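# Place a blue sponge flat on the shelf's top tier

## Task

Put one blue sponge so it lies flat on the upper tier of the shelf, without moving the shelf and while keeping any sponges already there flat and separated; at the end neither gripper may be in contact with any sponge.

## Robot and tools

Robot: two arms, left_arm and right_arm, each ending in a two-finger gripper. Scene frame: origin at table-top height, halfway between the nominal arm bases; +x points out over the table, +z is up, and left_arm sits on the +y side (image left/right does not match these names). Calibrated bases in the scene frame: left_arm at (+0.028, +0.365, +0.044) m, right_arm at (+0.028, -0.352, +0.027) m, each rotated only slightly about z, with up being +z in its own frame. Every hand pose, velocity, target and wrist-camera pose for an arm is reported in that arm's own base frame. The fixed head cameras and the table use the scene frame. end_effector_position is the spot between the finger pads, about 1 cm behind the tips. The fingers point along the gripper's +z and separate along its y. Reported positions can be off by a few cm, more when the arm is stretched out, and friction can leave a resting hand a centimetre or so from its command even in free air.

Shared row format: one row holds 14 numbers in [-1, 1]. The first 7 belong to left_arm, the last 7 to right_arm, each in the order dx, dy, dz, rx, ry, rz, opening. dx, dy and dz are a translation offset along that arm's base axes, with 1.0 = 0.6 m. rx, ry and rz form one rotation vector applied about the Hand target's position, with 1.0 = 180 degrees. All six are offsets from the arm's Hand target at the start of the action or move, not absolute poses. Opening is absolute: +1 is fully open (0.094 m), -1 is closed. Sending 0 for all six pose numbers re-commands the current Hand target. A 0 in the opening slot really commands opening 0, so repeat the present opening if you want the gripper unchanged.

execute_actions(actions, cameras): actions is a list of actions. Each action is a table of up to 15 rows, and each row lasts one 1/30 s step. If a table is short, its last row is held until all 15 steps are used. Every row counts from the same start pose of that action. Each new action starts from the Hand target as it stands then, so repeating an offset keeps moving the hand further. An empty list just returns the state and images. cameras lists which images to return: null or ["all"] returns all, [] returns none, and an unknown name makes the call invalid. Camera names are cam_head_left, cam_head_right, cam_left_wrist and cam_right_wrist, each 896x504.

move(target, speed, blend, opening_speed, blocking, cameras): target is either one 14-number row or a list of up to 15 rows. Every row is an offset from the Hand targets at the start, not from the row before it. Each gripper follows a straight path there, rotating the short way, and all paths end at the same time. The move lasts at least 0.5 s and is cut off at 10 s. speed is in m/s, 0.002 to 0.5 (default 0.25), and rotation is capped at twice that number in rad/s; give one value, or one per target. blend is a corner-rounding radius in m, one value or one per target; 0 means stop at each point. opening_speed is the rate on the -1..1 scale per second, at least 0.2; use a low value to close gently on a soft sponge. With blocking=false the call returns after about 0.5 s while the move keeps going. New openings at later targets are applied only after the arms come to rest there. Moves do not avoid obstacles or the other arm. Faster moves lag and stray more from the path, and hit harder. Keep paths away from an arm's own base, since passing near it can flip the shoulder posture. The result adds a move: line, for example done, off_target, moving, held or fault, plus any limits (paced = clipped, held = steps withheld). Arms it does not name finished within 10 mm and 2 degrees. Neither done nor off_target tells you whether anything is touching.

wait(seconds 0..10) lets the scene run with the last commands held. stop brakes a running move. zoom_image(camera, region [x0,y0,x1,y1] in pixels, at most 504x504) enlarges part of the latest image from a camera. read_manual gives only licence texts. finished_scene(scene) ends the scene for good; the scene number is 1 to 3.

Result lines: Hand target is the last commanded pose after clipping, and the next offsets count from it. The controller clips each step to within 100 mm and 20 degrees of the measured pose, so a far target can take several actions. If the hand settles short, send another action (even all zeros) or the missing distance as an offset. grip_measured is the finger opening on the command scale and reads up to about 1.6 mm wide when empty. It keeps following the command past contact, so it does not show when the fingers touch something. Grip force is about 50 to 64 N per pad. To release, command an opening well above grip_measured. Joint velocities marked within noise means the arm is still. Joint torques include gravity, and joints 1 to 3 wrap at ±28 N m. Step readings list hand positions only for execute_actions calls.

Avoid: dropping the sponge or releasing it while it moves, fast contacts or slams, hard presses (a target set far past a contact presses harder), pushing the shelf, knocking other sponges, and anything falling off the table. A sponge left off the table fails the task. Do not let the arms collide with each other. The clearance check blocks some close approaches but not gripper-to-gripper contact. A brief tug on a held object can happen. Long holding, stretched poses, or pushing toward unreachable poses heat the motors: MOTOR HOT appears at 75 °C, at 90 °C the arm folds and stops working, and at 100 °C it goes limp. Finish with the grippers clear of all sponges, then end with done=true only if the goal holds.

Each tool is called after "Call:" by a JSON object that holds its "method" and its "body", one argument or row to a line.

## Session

Call:
{"method": "execute_actions", "body": {
  "actions": []
}}

Scene clock: 0.00 s.
left_arm: end_effector_position=(+0.4062, +0.0450, +0.1053) grip_measured=+1.000 end_effector_quat_wxyz=(+0.570, -0.097, +0.805, +0.133) | right_arm: end_effector_position=(+0.4027, -0.0245, +0.1138) grip_measured=+1.000 end_effector_quat_wxyz=(+0.606, +0.063, +0.791, -0.059)
Joint positions: left_arm=[-0.056 1.587 0.449 0.792 -0.383 -0.025 0.094] | right_arm=[0.02 1.559 0.378 0.914 0.19 0.035 0.094]
Joint velocities: within noise
Joint torques (N m): no reading
Motor temperatures (°C): left_arm=[26 27 28 25 24 27 28] | right_arm=[27 29 26 27 27 28 28]
Heat: left arm: 28 °C; right arm: 29 °C.
Hand target: left_arm +0.4116, +0.0458, +0.1221; +0.590, -0.105, +0.790, +0.131 | right_arm +0.4073, -0.0259, +0.1300; +0.624, +0.070, +0.776, -0.058
Tool commands: left_gripper/opening=+1.0 right_gripper/opening=+1.0

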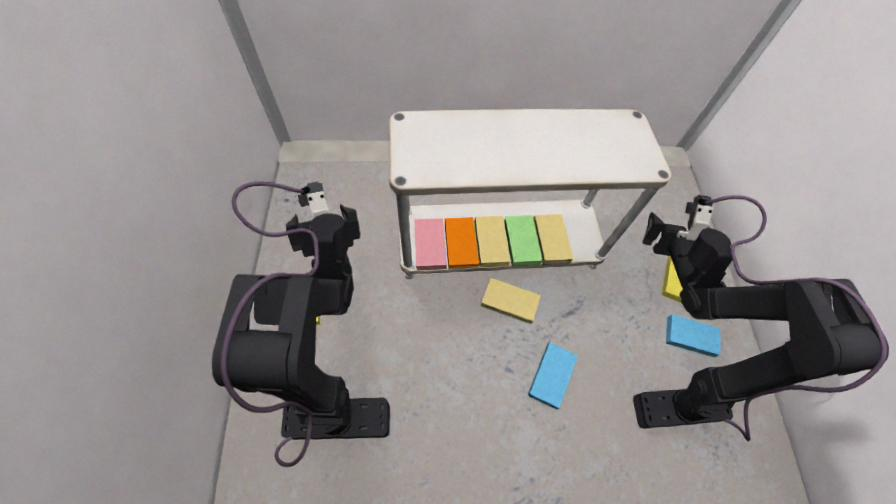

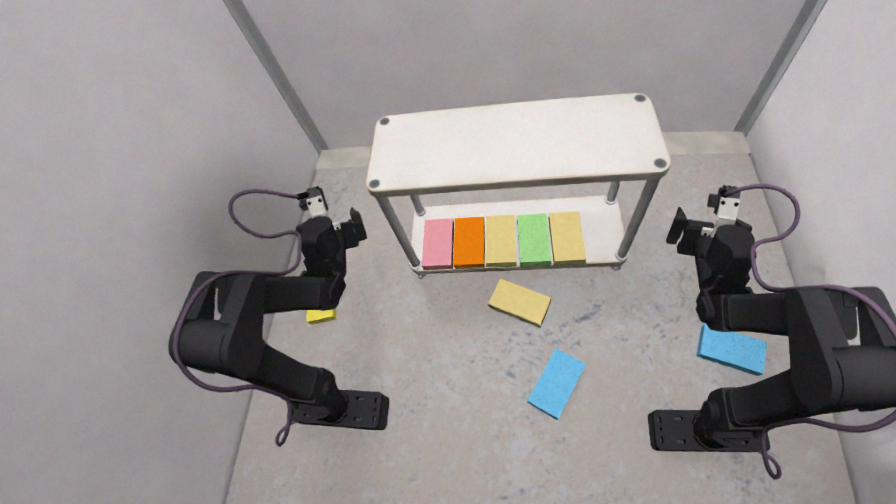

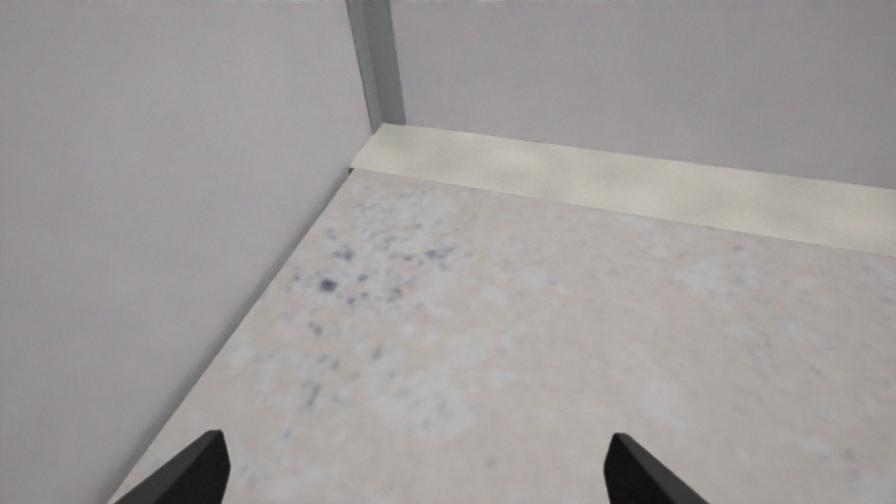

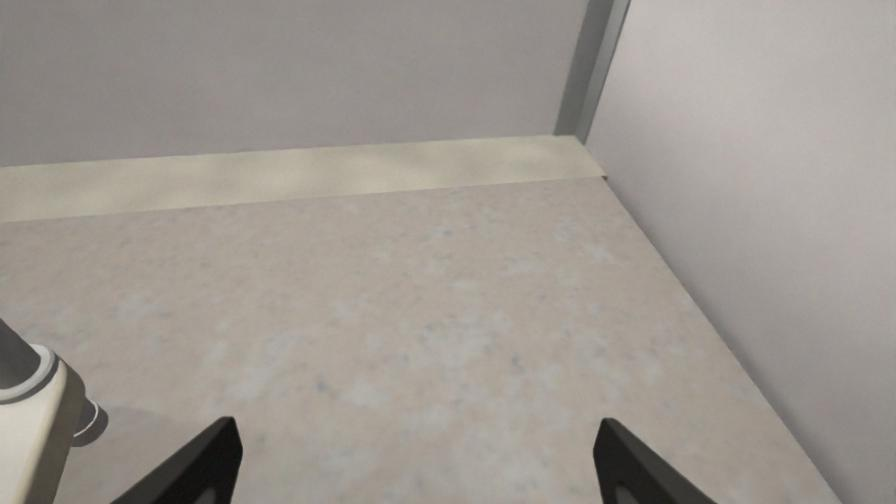

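Call:
{"method": "move", "body": {
  "target": [
    [-0.27,-0.076,0.163,-0.01,0.11,-0.1,1,0,0,0,0,0,0,1],
    [-0.519,-0.41,0.2,-0.0235,0.2163,-0.1979,1,0,0,0,0,0,0,1],
    [-0.65,-0.74,0.12,-0.0235,0.2163,-0.1979,1,0,0,0,0,0,0,1]
  ],
  "speed": 0.2,
  "blend": 0.04
}}

Scene clock: 7.33 s.
left_arm: end_effector_position=(+0.0168, -0.3914, +0.1769) grip_measured=+1.000 end_effector_quat_wxyz=(+0.284, +0.177, +0.942, -0.037) | right_arm: end_effector_position=(+0.4027, -0.0245, +0.1138) grip_measured=+1.000 end_effector_quat_wxyz=(+0.606, +0.063, +0.791, -0.059)
Joint positions: left_arm=[-1.782 1.935 1.817 -1.384 -0.578 -1.39 0.094] | right_arm=[0.02 1.559 0.378 0.914 0.19 0.035 0.094]
Joint velocities: within noise
Joint torques (N m): left_arm=[-0.35 -6.82 8.55 0.18 -0.73 -0.1] | right_arm=[-0.1 -5.93 5.16 2.2 -0.01 0]
Motor temperatures (°C): left_arm=[26 27 29 26 25 27 28] | right_arm=[27 29 27 29 27 28 28]
Heat: left arm: 29 °C; right arm: 29 °C.
Hand target: left_arm +0.0216, -0.3982, +0.1941; +0.304, +0.165, +0.937, -0.054 | right_arm +0.4073, -0.0259, +0.1300; +0.624, +0.070, +0.776, -0.058
Off the commanded pose: left_arm 0.019 m, 3 deg | right_arm 0.017 m, 3 deg.
move: off_target (left_arm, right_arm)

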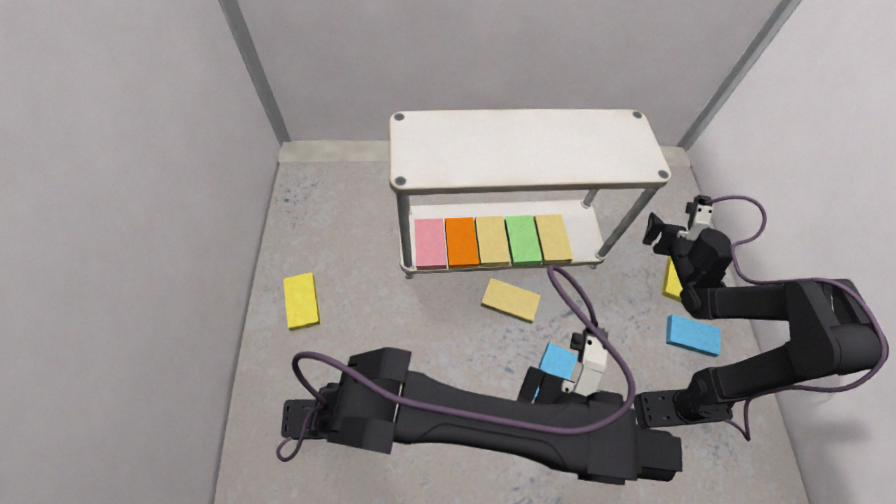

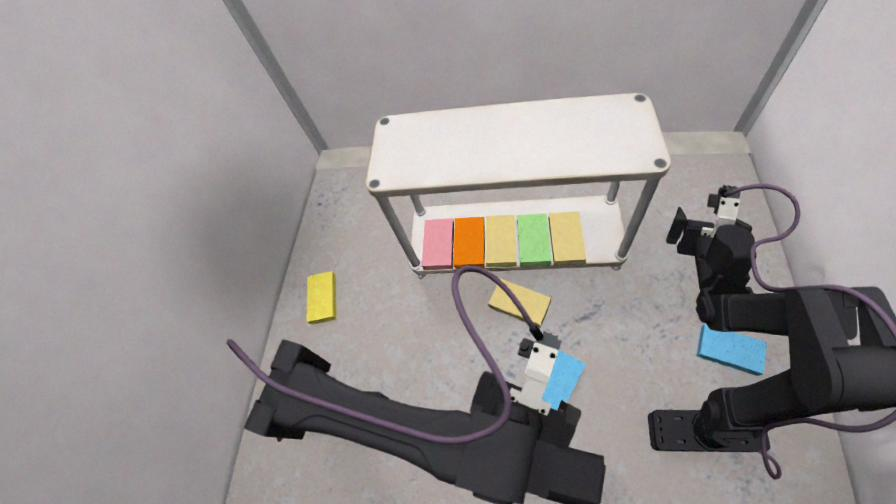

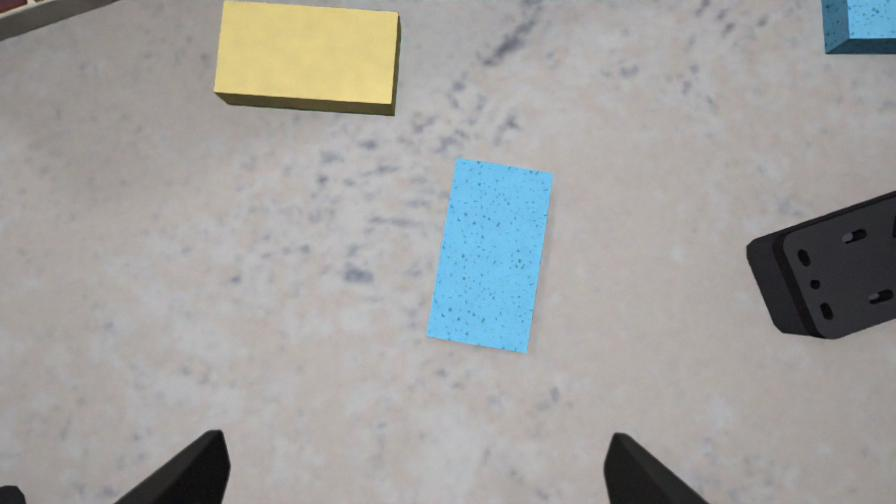

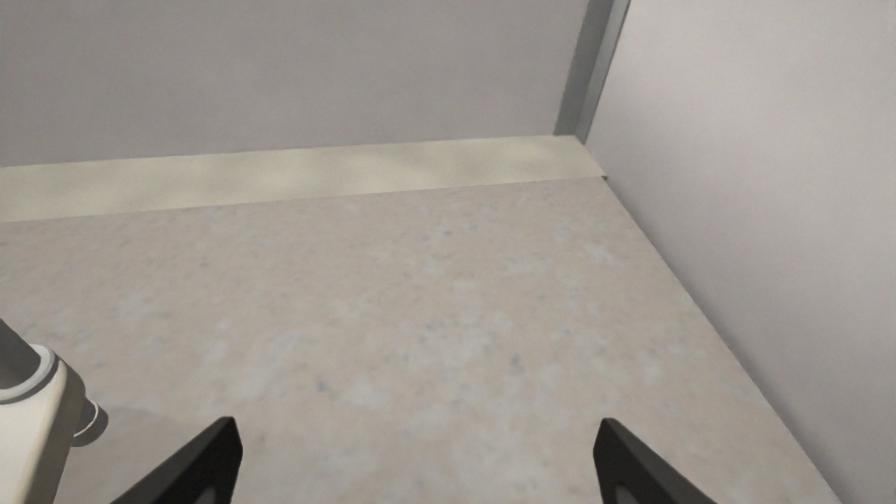

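Call:
{"method": "move", "body": {
  "target": [0.079,-0.086,-0.207,0,0,-0.028,1,0,0,0,0,0,0,1],
  "speed": 0.18
}}

Scene clock: 9.63 s.
left_arm: end_effector_position=(+0.0706, -0.4462, +0.0707) grip_measured=+1.000 end_effector_quat_wxyz=(+0.298, +0.202, +0.931, -0.058) | right_arm: end_effector_position=(+0.4027, -0.0245, +0.1138) grip_measured=+1.000 end_effector_quat_wxyz=(+0.606, +0.063, +0.791, -0.059)
Joint positions: left_arm=[-1.633 2.07 1.565 -0.831 -0.576 -1.136 0.094] | right_arm=[0.02 1.559 0.378 0.914 0.19 0.035 0.094]
Joint velocities: within noise
Joint torques (N m): left_arm=[0.24 -8.1 3.86 0.86 -0.31 0.06] | right_arm=[-0.1 -5.93 5.16 2.2 -0.01 0]
Motor temperatures (°C): left_arm=[26 28 29 26 25 27 28] | right_arm=[27 30 27 30 27 28 28]
Heat: left arm: 29 °C; right arm: 30 °C.
Hand target: left_arm +0.0690, -0.4498, +0.0699; +0.302, +0.206, +0.929, -0.067 | right_arm +0.4073, -0.0259, +0.1300; +0.624, +0.070, +0.776, -0.058
Off the commanded pose: left_arm 0.004 m, 1 deg | right_arm 0.017 m, 3 deg.
move: off_target (right_arm)

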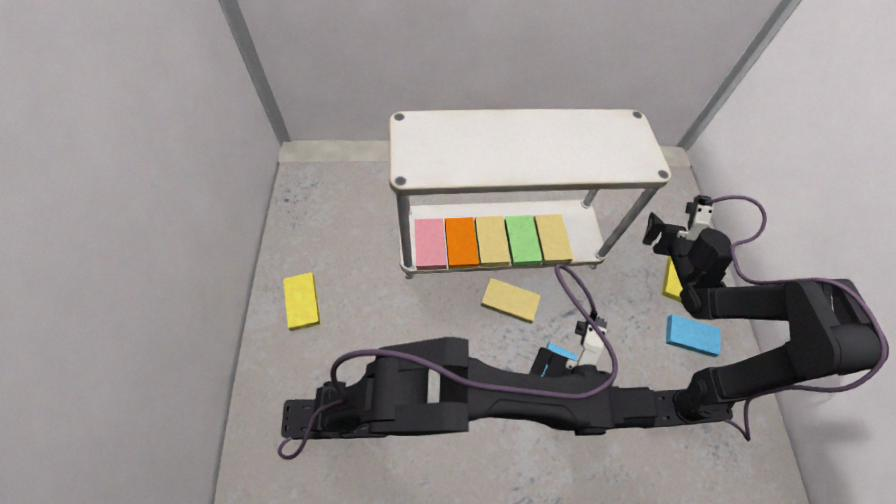

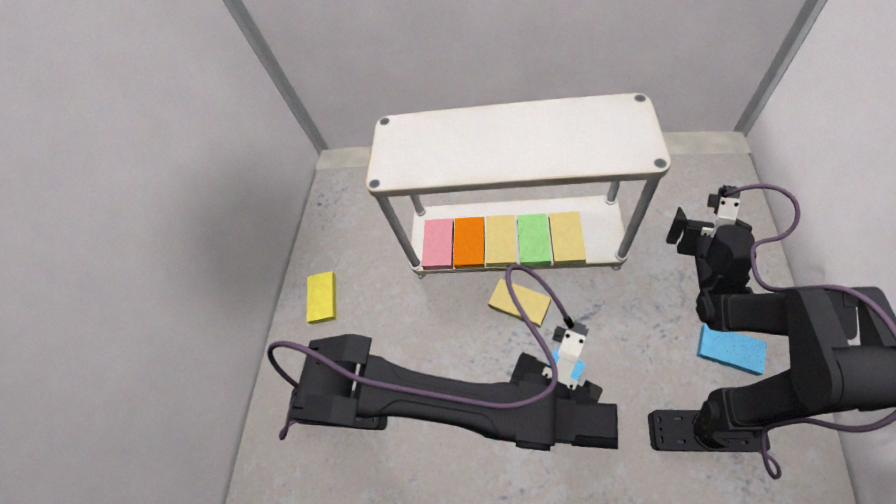

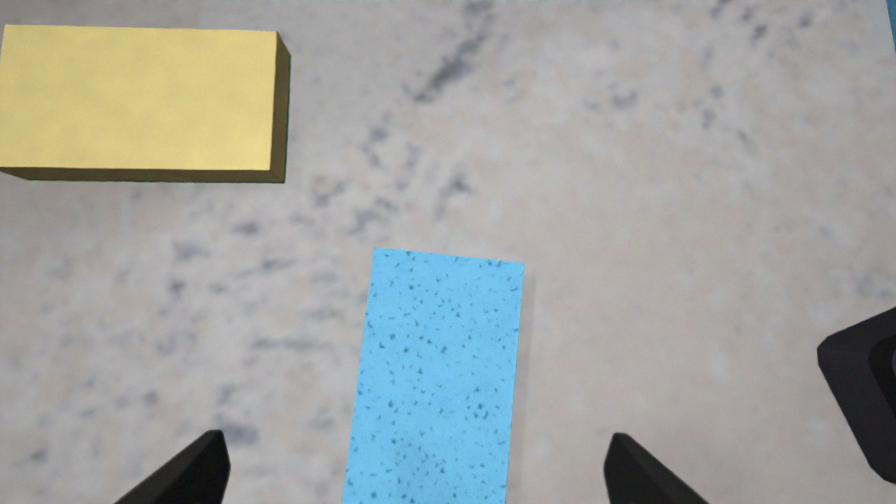

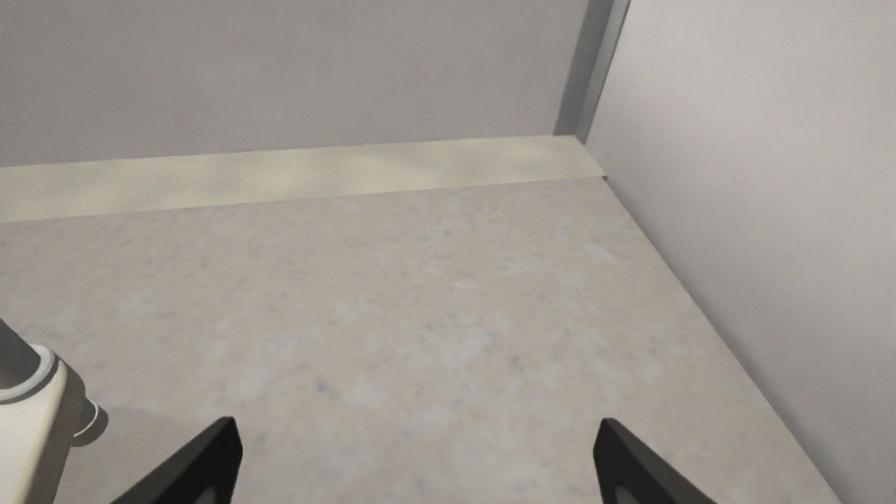

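Call:
{"method": "move", "body": {
  "target": [-0.017,0.002,-0.155,0,0,-0.014,1,0,0,0,0,0,0,1],
  "speed": 0.1,
  "cameras": ["cam_left_wrist"]
}}

Scene clock: 11.83 s.
left_arm: end_effector_position=(+0.0644, -0.4449, -0.0210) grip_measured=+1.000 end_effector_quat_wxyz=(+0.297, +0.221, +0.927, -0.064) | right_arm: end_effector_position=(+0.4027, -0.0245, +0.1138) grip_measured=+1.000 end_effector_quat_wxyz=(+0.606, +0.063, +0.791, -0.059)
Joint positions: left_arm=[-1.645 2.196 1.366 -0.489 -0.57 -1.102 0.094] | right_arm=[0.02 1.559 0.378 0.914 0.19 0.035 0.094]
Joint velocities: within noise
Joint torques (N m): left_arm=[-0.42 -7.97 3.43 0.9 -0.3 0.03] | right_arm=[-0.09 -5.91 5.15 2.2 -0.01 0]
Motor temperatures (°C): left_arm=[26 28 29 26 25 27 28] | right_arm=[27 30 27 30 27 28 28]
Heat: left arm: 29 °C; right arm: 30 °C.
Hand target: left_arm +0.0588, -0.4486, -0.0231; +0.300, +0.226, +0.924, -0.074 | right_arm +0.4073, -0.0259, +0.1300; +0.624, +0.070, +0.776, -0.058
Off the commanded pose: left_arm 0.007 m, 1 deg | right_arm 0.017 m, 3 deg.
move: off_target (right_arm)
Images, in order (width x height): cam_left_wrist 896x504.

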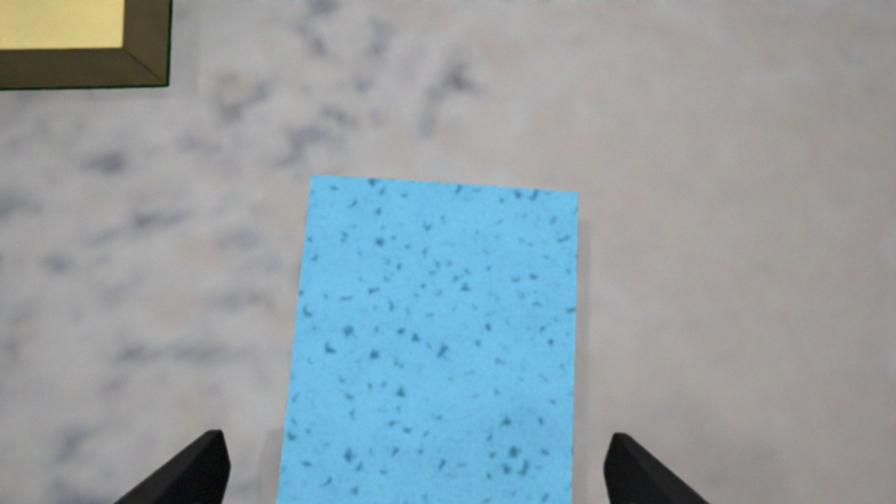

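Call:
{"method": "move", "body": {
  "target": [
    [-0.009,-0.002,-0.006,0,0,0,1,0,0,0,0,0,0,1],
    [-0.009,-0.002,-0.006,0,0,0,0.15,0,0,0,0,0,0,1]
  ],
  "speed": 0.1,
  "opening_speed": 0.6,
  "cameras": ["cam_left_wrist"]
}}

Scene clock: 14.90 s.
left_arm: end_effector_position=(+0.0579, -0.4445, -0.0247) grip_measured=+0.337 end_effector_quat_wxyz=(+0.297, +0.230, +0.925, -0.061) | right_arm: end_effector_position=(+0.4027, -0.0245, +0.1138) grip_measured=+1.000 end_effector_quat_wxyz=(+0.606, +0.063, +0.791, -0.059)
Joint positions: left_arm=[-1.66 2.205 1.366 -0.489 -0.572 -1.102 0.063] | right_arm=[0.02 1.559 0.378 0.914 0.19 0.035 0.094]
Joint velocities: within noise
Joint torques (N m): left_arm=[-0.36 -7.71 3.99 0.87 -0.34 -0.09] | right_arm=[-0.09 -5.93 5.15 2.2 -0.01 0]
Motor temperatures (°C): left_arm=[26 29 29 26 25 27 28] | right_arm=[27 30 27 31 27 28 28]
Heat: left arm: 29 °C; right arm: 31 °C.
Hand target: left_arm +0.0534, -0.4498, -0.0267; +0.300, +0.226, +0.924, -0.074 | right_arm +0.4073, -0.0259, +0.1300; +0.624, +0.070, +0.776, -0.058
Off the commanded pose: left_arm 0.007 m, 2 deg | right_arm 0.017 m, 3 deg.
move: off_target (right_arm)
Images, in order (width x height): cam_left_wrist 896x504.

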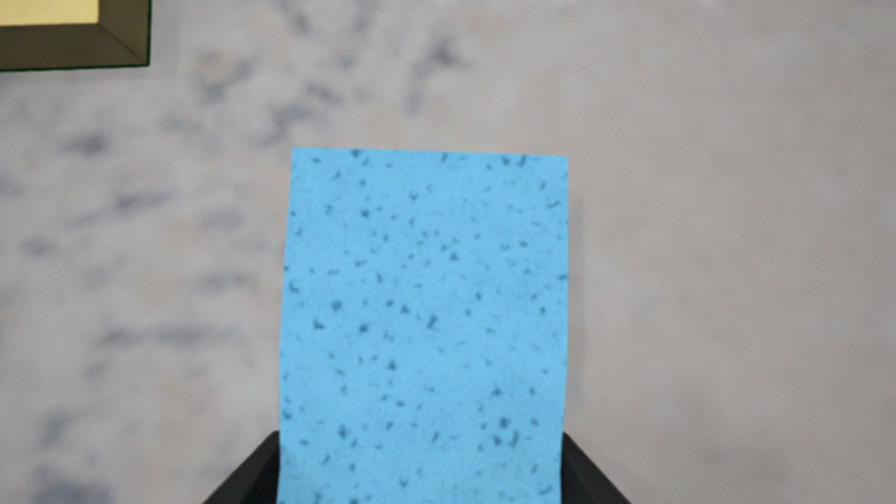

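Call:
{"method": "move", "body": {
  "target": [
    [0,0.016,0.21,0,0,0,0.15,0,0,0,0,0,0,1],
    [0.078,0.083,0.678,0,0,0.05,0.15,0,0,0,0,0,0,1],
    [0.553,0.413,0.675,0,0,0.155,0.15,0,0,0,0,0,0,1]
  ],
  "speed": 0.14,
  "blend": 0.05
}}

Scene clock: 21.60 s.
left_arm: end_effector_position=(+0.3896, -0.2013, +0.3692) grip_measured=+0.332 end_effector_quat_wxyz=(+0.366, +0.000, +0.930, -0.025) | right_arm: end_effector_position=(+0.4027, -0.0245, +0.1138) grip_measured=+1.000 end_effector_quat_wxyz=(+0.606, +0.063, +0.791, -0.059)
Joint positions: left_arm=[-0.627 1.986 2.627 -1.542 -0.369 -0.498 0.063] | right_arm=[0.02 1.559 0.378 0.914 0.19 0.035 0.094]
Joint velocities: within noise
Joint torques (N m): left_arm=[-0.08 -6.01 6.98 0.99 -0.11 0.04] | right_arm=[-0.09 -5.91 5.15 2.2 -0.01 0]
Motor temperatures (°C): left_arm=[26 30 30 26 25 27 28] | right_arm=[27 30 27 32 27 28 28]
Heat: left arm: 30 °C; right arm: 32 °C.
Hand target: left_arm +0.3852, -0.2020, +0.3783; +0.309, -0.003, +0.951, +0.001 | right_arm +0.4073, -0.0259, +0.1300; +0.624, +0.070, +0.776, -0.058
Off the commanded pose: left_arm 0.010 m, 8 deg | right_arm 0.017 m, 3 deg.
joint sent to its limit (left arm) — joint 4 (wrist pitch), lower limit. The joint targets are off in position and orientation.
move: off_target (left_arm, right_arm)

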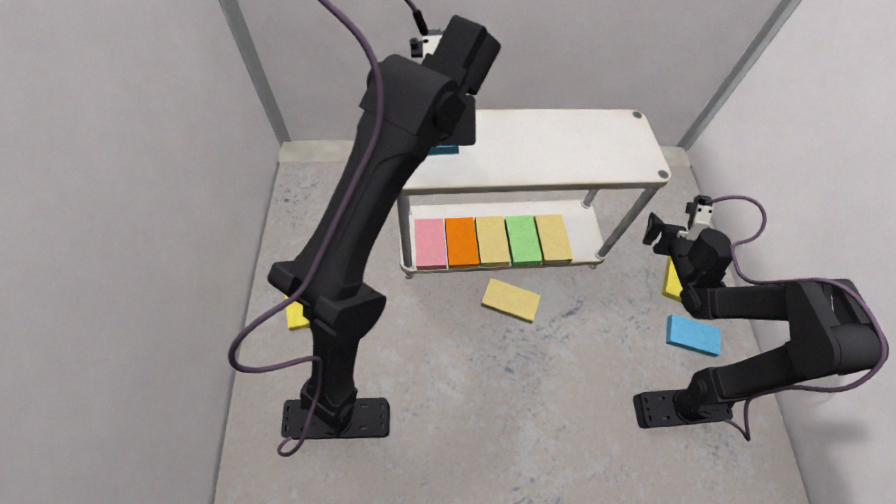

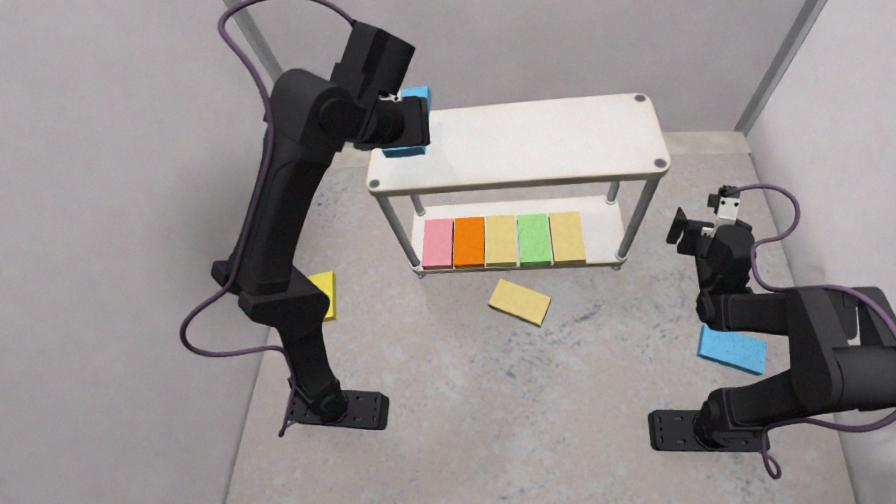

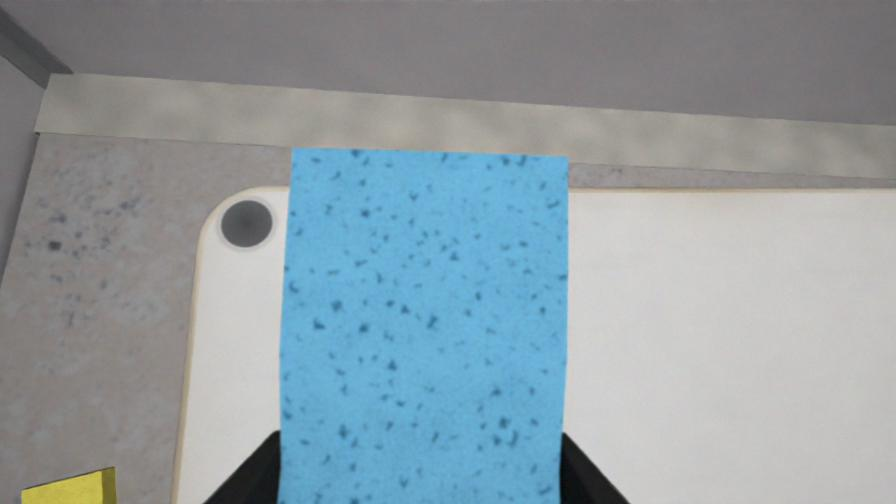

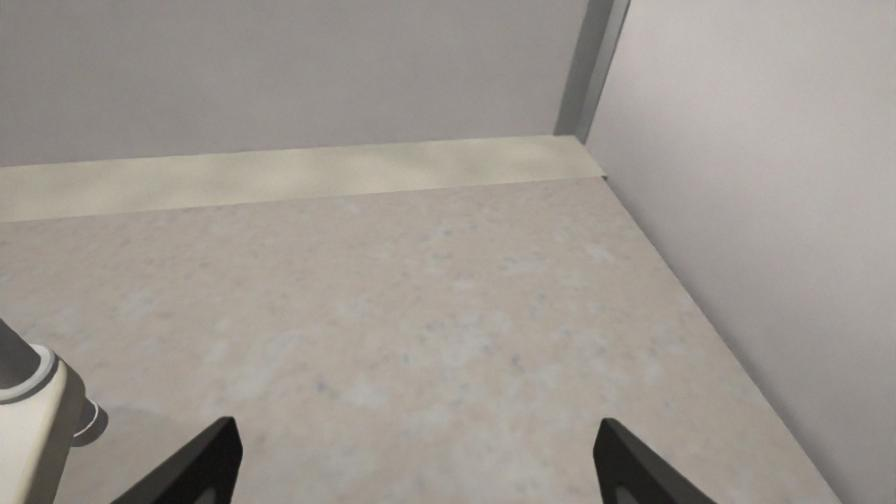

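Call:
{"method": "move", "body": {
  "target": [
    [-0.011,-0.02,-0.06,0,0,0,0.15,0,0,0,0,0,0,1],
    [-0.012,-0.02,-0.1,0,0,0,0.15,0,0,0,0,0,0,1]
  ],
  "speed": [0.06,0.035],
  "blend": 0.01,
  "cameras": ["cam_left_wrist","cam_head_right"]
}}

Scene clock: 24.30 s.
left_arm: end_effector_position=(+0.3834, -0.2119, +0.3306) grip_measured=+0.332 end_effector_quat_wxyz=(+0.330, -0.005, +0.944, +0.001) | right_arm: end_effector_position=(+0.4027, -0.0245, +0.1138) grip_measured=+1.000 end_effector_quat_wxyz=(+0.606, +0.063, +0.791, -0.059)
Joint positions: left_arm=[-0.666 1.957 2.438 -1.496 -0.4 -0.561 0.063] | right_arm=[0.02 1.559 0.378 0.914 0.19 0.035 0.094]
Joint velocities: within noise
Joint torques (N m): left_arm=[-0.47 -6.61 1.72 0.95 -0.02 -0.12] | right_arm=[-0.1 -5.93 5.15 2.2 -0.01 0]
Motor temperatures (°C): left_arm=[26 30 29 26 25 27 28] | right_arm=[27 30 27 32 27 28 28]
Heat: left arm: 30 °C; right arm: 32 °C.
Hand target: left_arm +0.3780, -0.2140, +0.3183; +0.309, -0.003, +0.951, +0.001 | right_arm +0.4073, -0.0259, +0.1300; +0.624, +0.070, +0.776, -0.058
Off the commanded pose: left_arm 0.014 m, 3 deg | right_arm 0.017 m, 3 deg.
move: off_target (left_arm, right_arm)
Images, in order (width x height): cam_head_right 896x504, cam_left_wrist 896x504.

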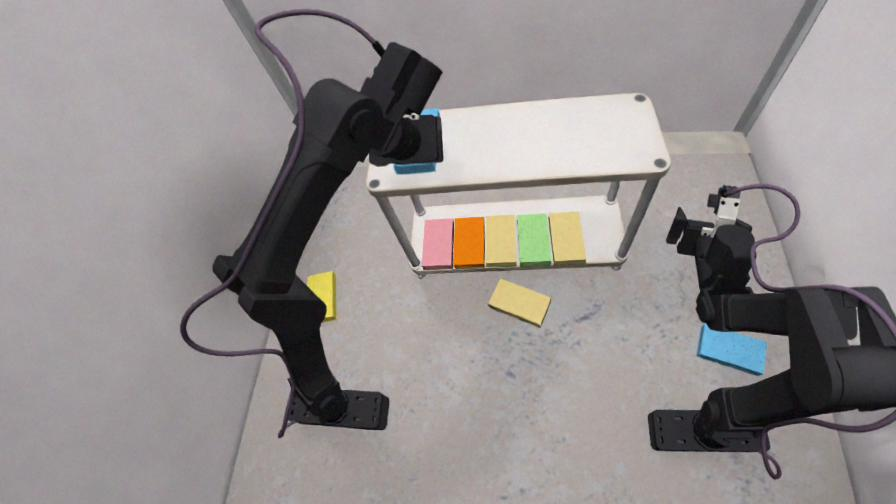

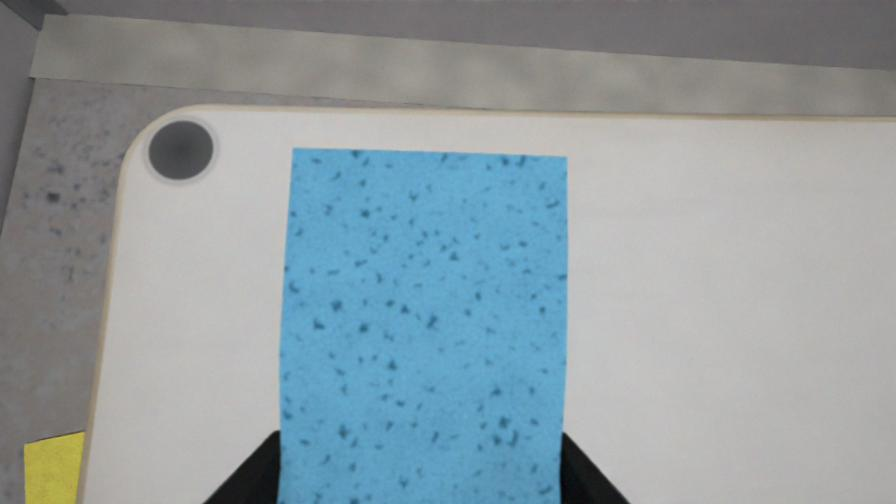

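Call:
{"method": "move", "body": {
  "target": [0.004,0,0.001,0,0,0,0.15,0,0,0,0,0,0,1],
  "speed": 0.03,
  "cameras": []
}}

Call:
{"method": "move", "body": {
  "target": [0,0,0,0,0,0,1,0,0,0,0,0,0,1],
  "opening_speed": 0.6,
  "cameras": ["cam_left_wrist","cam_head_right"]
}}

Scene clock: 25.53 s.
left_arm: end_effector_position=(+0.3834, -0.2119, +0.3306) grip_measured=+0.332 end_effector_quat_wxyz=(+0.330, -0.005, +0.944, +0.001) | right_arm: end_effector_position=(+0.4027, -0.0245, +0.1138) grip_measured=+1.000 end_effector_quat_wxyz=(+0.606, +0.063, +0.791, -0.059)
Joint positions: left_arm=[-0.666 1.957 2.438 -1.496 -0.4 -0.561 0.063] | right_arm=[0.02 1.559 0.378 0.914 0.19 0.035 0.094]
Joint velocities: within noise
Joint torques (N m): left_arm=[-0.2 -5.86 3.06 0.91 0 -0.09] | right_arm=[-0.1 -5.91 5.16 2.2 -0.01 0]
Motor temperatures (°C): left_arm=[26 30 29 26 25 27 28] | right_arm=[27 30 27 32 27 28 28]
Heat: left arm: 30 °C; right arm: 32 °C.
Hand target: left_arm +0.3804, -0.2140, +0.3189; +0.309, -0.003, +0.951, +0.001 | right_arm +0.4073, -0.0259, +0.1300; +0.624, +0.070, +0.776, -0.058
Off the commanded pose: left_arm 0.012 m, 3 deg | right_arm 0.017 m, 3 deg.
move: off_target (left_arm, right_arm)
No camera images: "cameras" was empty.

Scene clock: 27.47 s.
left_arm: end_effector_position=(+0.3830, -0.2151, +0.3273) grip_measured=+0.997 end_effector_quat_wxyz=(+0.322, -0.003, +0.947, -0.007) | right_arm: end_effector_position=(+0.4027, -0.0245, +0.1138) grip_measured=+1.000 end_effector_quat_wxyz=(+0.606, +0.063, +0.791, -0.059)
Joint positions: left_arm=[-0.663 1.961 2.438 -1.496 -0.375 -0.562 0.094] | right_arm=[0.02 1.559 0.378 0.914 0.19 0.035 0.094]
Joint velocities: within noise
Joint torques (N m): left_arm=[-0.16 -6.13 3.03 0.9 -0.13 -0.09] | right_arm=[-0.09 -5.91 5.15 2.2 -0.01 0]
Motor temperatures (°C): left_arm=[26 29 29 26 25 27 28] | right_arm=[27 30 27 33 27 28 28]
Heat: left arm: 29 °C; right arm: 33 °C.
Hand target: left_arm +0.3804, -0.2140, +0.3189; +0.309, -0.003, +0.951, +0.001 | right_arm +0.4073, -0.0259, +0.1300; +0.624, +0.070, +0.776, -0.058
Off the commanded pose: left_arm 0.009 m, 2 deg | right_arm 0.017 m, 3 deg.
move: off_target (right_arm)
Images, in order (width x height): cam_head_right 896x504, cam_left_wrist 896x504.

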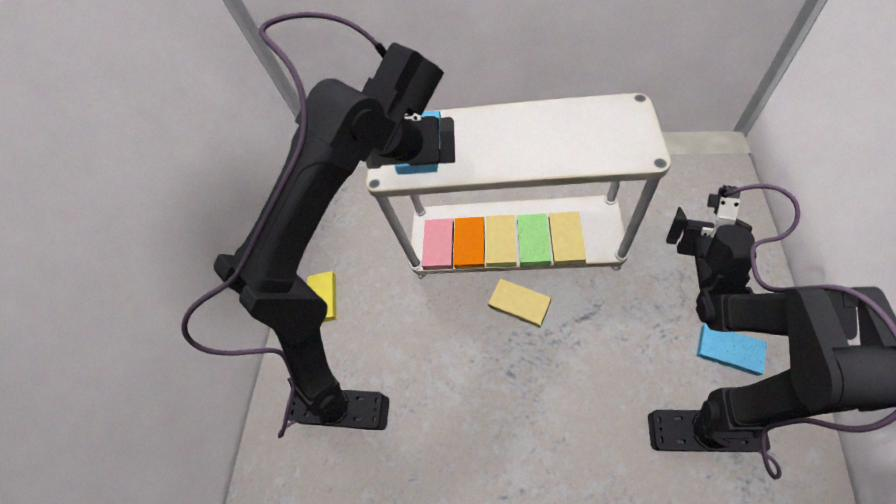

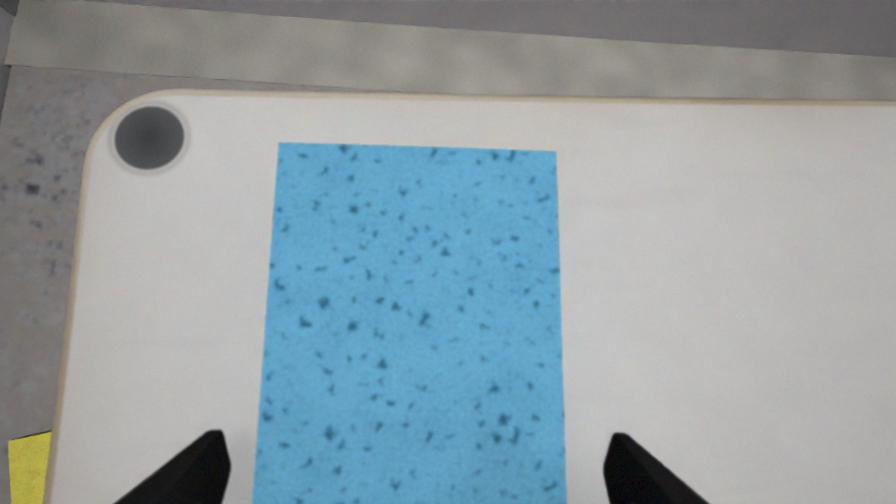

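Call:
{"method": "move", "body": {
  "target": [
    [-0.03,0.007,0.12,0,0,0,1,0,0,0,0,0,0,1],
    [-0.17,0.007,0.14,0,0,0,1,0,0,0,0,0,0,1]
  ],
  "speed": 0.12,
  "blend": 0.015,
  "cameras": ["cam_left_wrist","cam_head_right"]
}}

Scene clock: 30.00 s.
left_arm: end_effector_position=(+0.2835, -0.2257, +0.3968) grip_measured=+0.997 end_effector_quat_wxyz=(+0.381, +0.023, +0.921, -0.076) | right_arm: end_effector_position=(+0.4027, -0.0245, +0.1138) grip_measured=+1.000 end_effector_quat_wxyz=(+0.606, +0.063, +0.791, -0.059)
Joint positions: left_arm=[-0.896 1.685 2.331 -1.541 -0.463 -0.682 0.094] | right_arm=[0.02 1.559 0.378 0.914 0.19 0.035 0.094]
Joint velocities: within noise
Joint torques (N m): left_arm=[-0.24 -6.22 2.74 0.96 -0.51 -0.08] | right_arm=[-0.1 -5.93 5.16 2.2 -0.01 0]
Motor temperatures (°C): left_arm=[26 30 29 26 25 27 28] | right_arm=[27 30 27 33 27 28 28]
Heat: left arm: 30 °C; right arm: 33 °C.
Hand target: left_arm +0.2784, -0.2098, +0.4029; +0.309, -0.003, +0.951, +0.001 | right_arm +0.4073, -0.0259, +0.1300; +0.624, +0.070, +0.776, -0.058
Off the commanded pose: left_arm 0.018 m, 13 deg | right_arm 0.017 m, 3 deg.
joint sent to its limit (left arm) — joint 4 (wrist pitch), lower limit. The joint targets are off in position and orientation.
move: off_target (left_arm, right_arm)
Images, in order (width x height): cam_head_right 896x504, cam_left_wrist 896x504.

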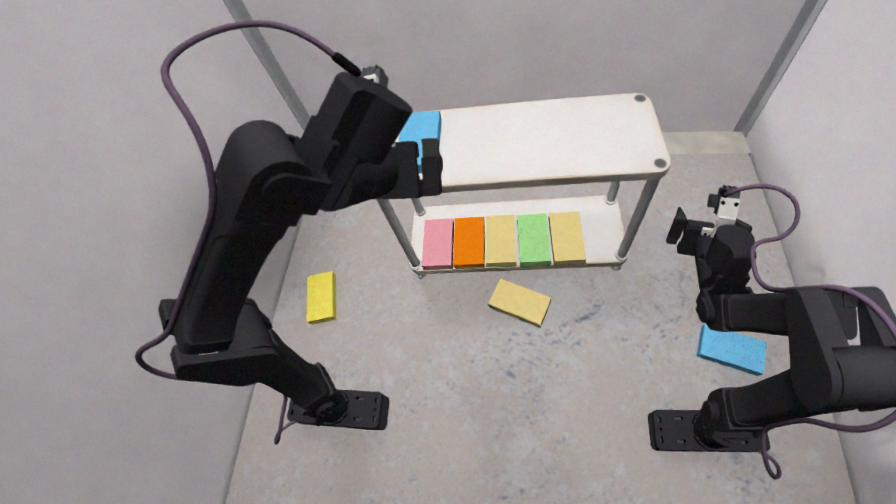

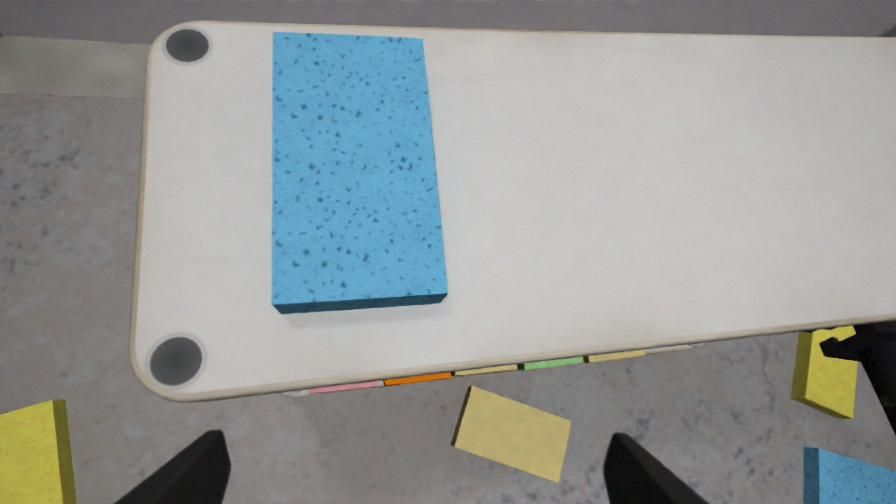

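Call:
{"method": "finished_scene", "body": {
  "scene": 3,
  "done": true
}}

The scene is finished: the task was done.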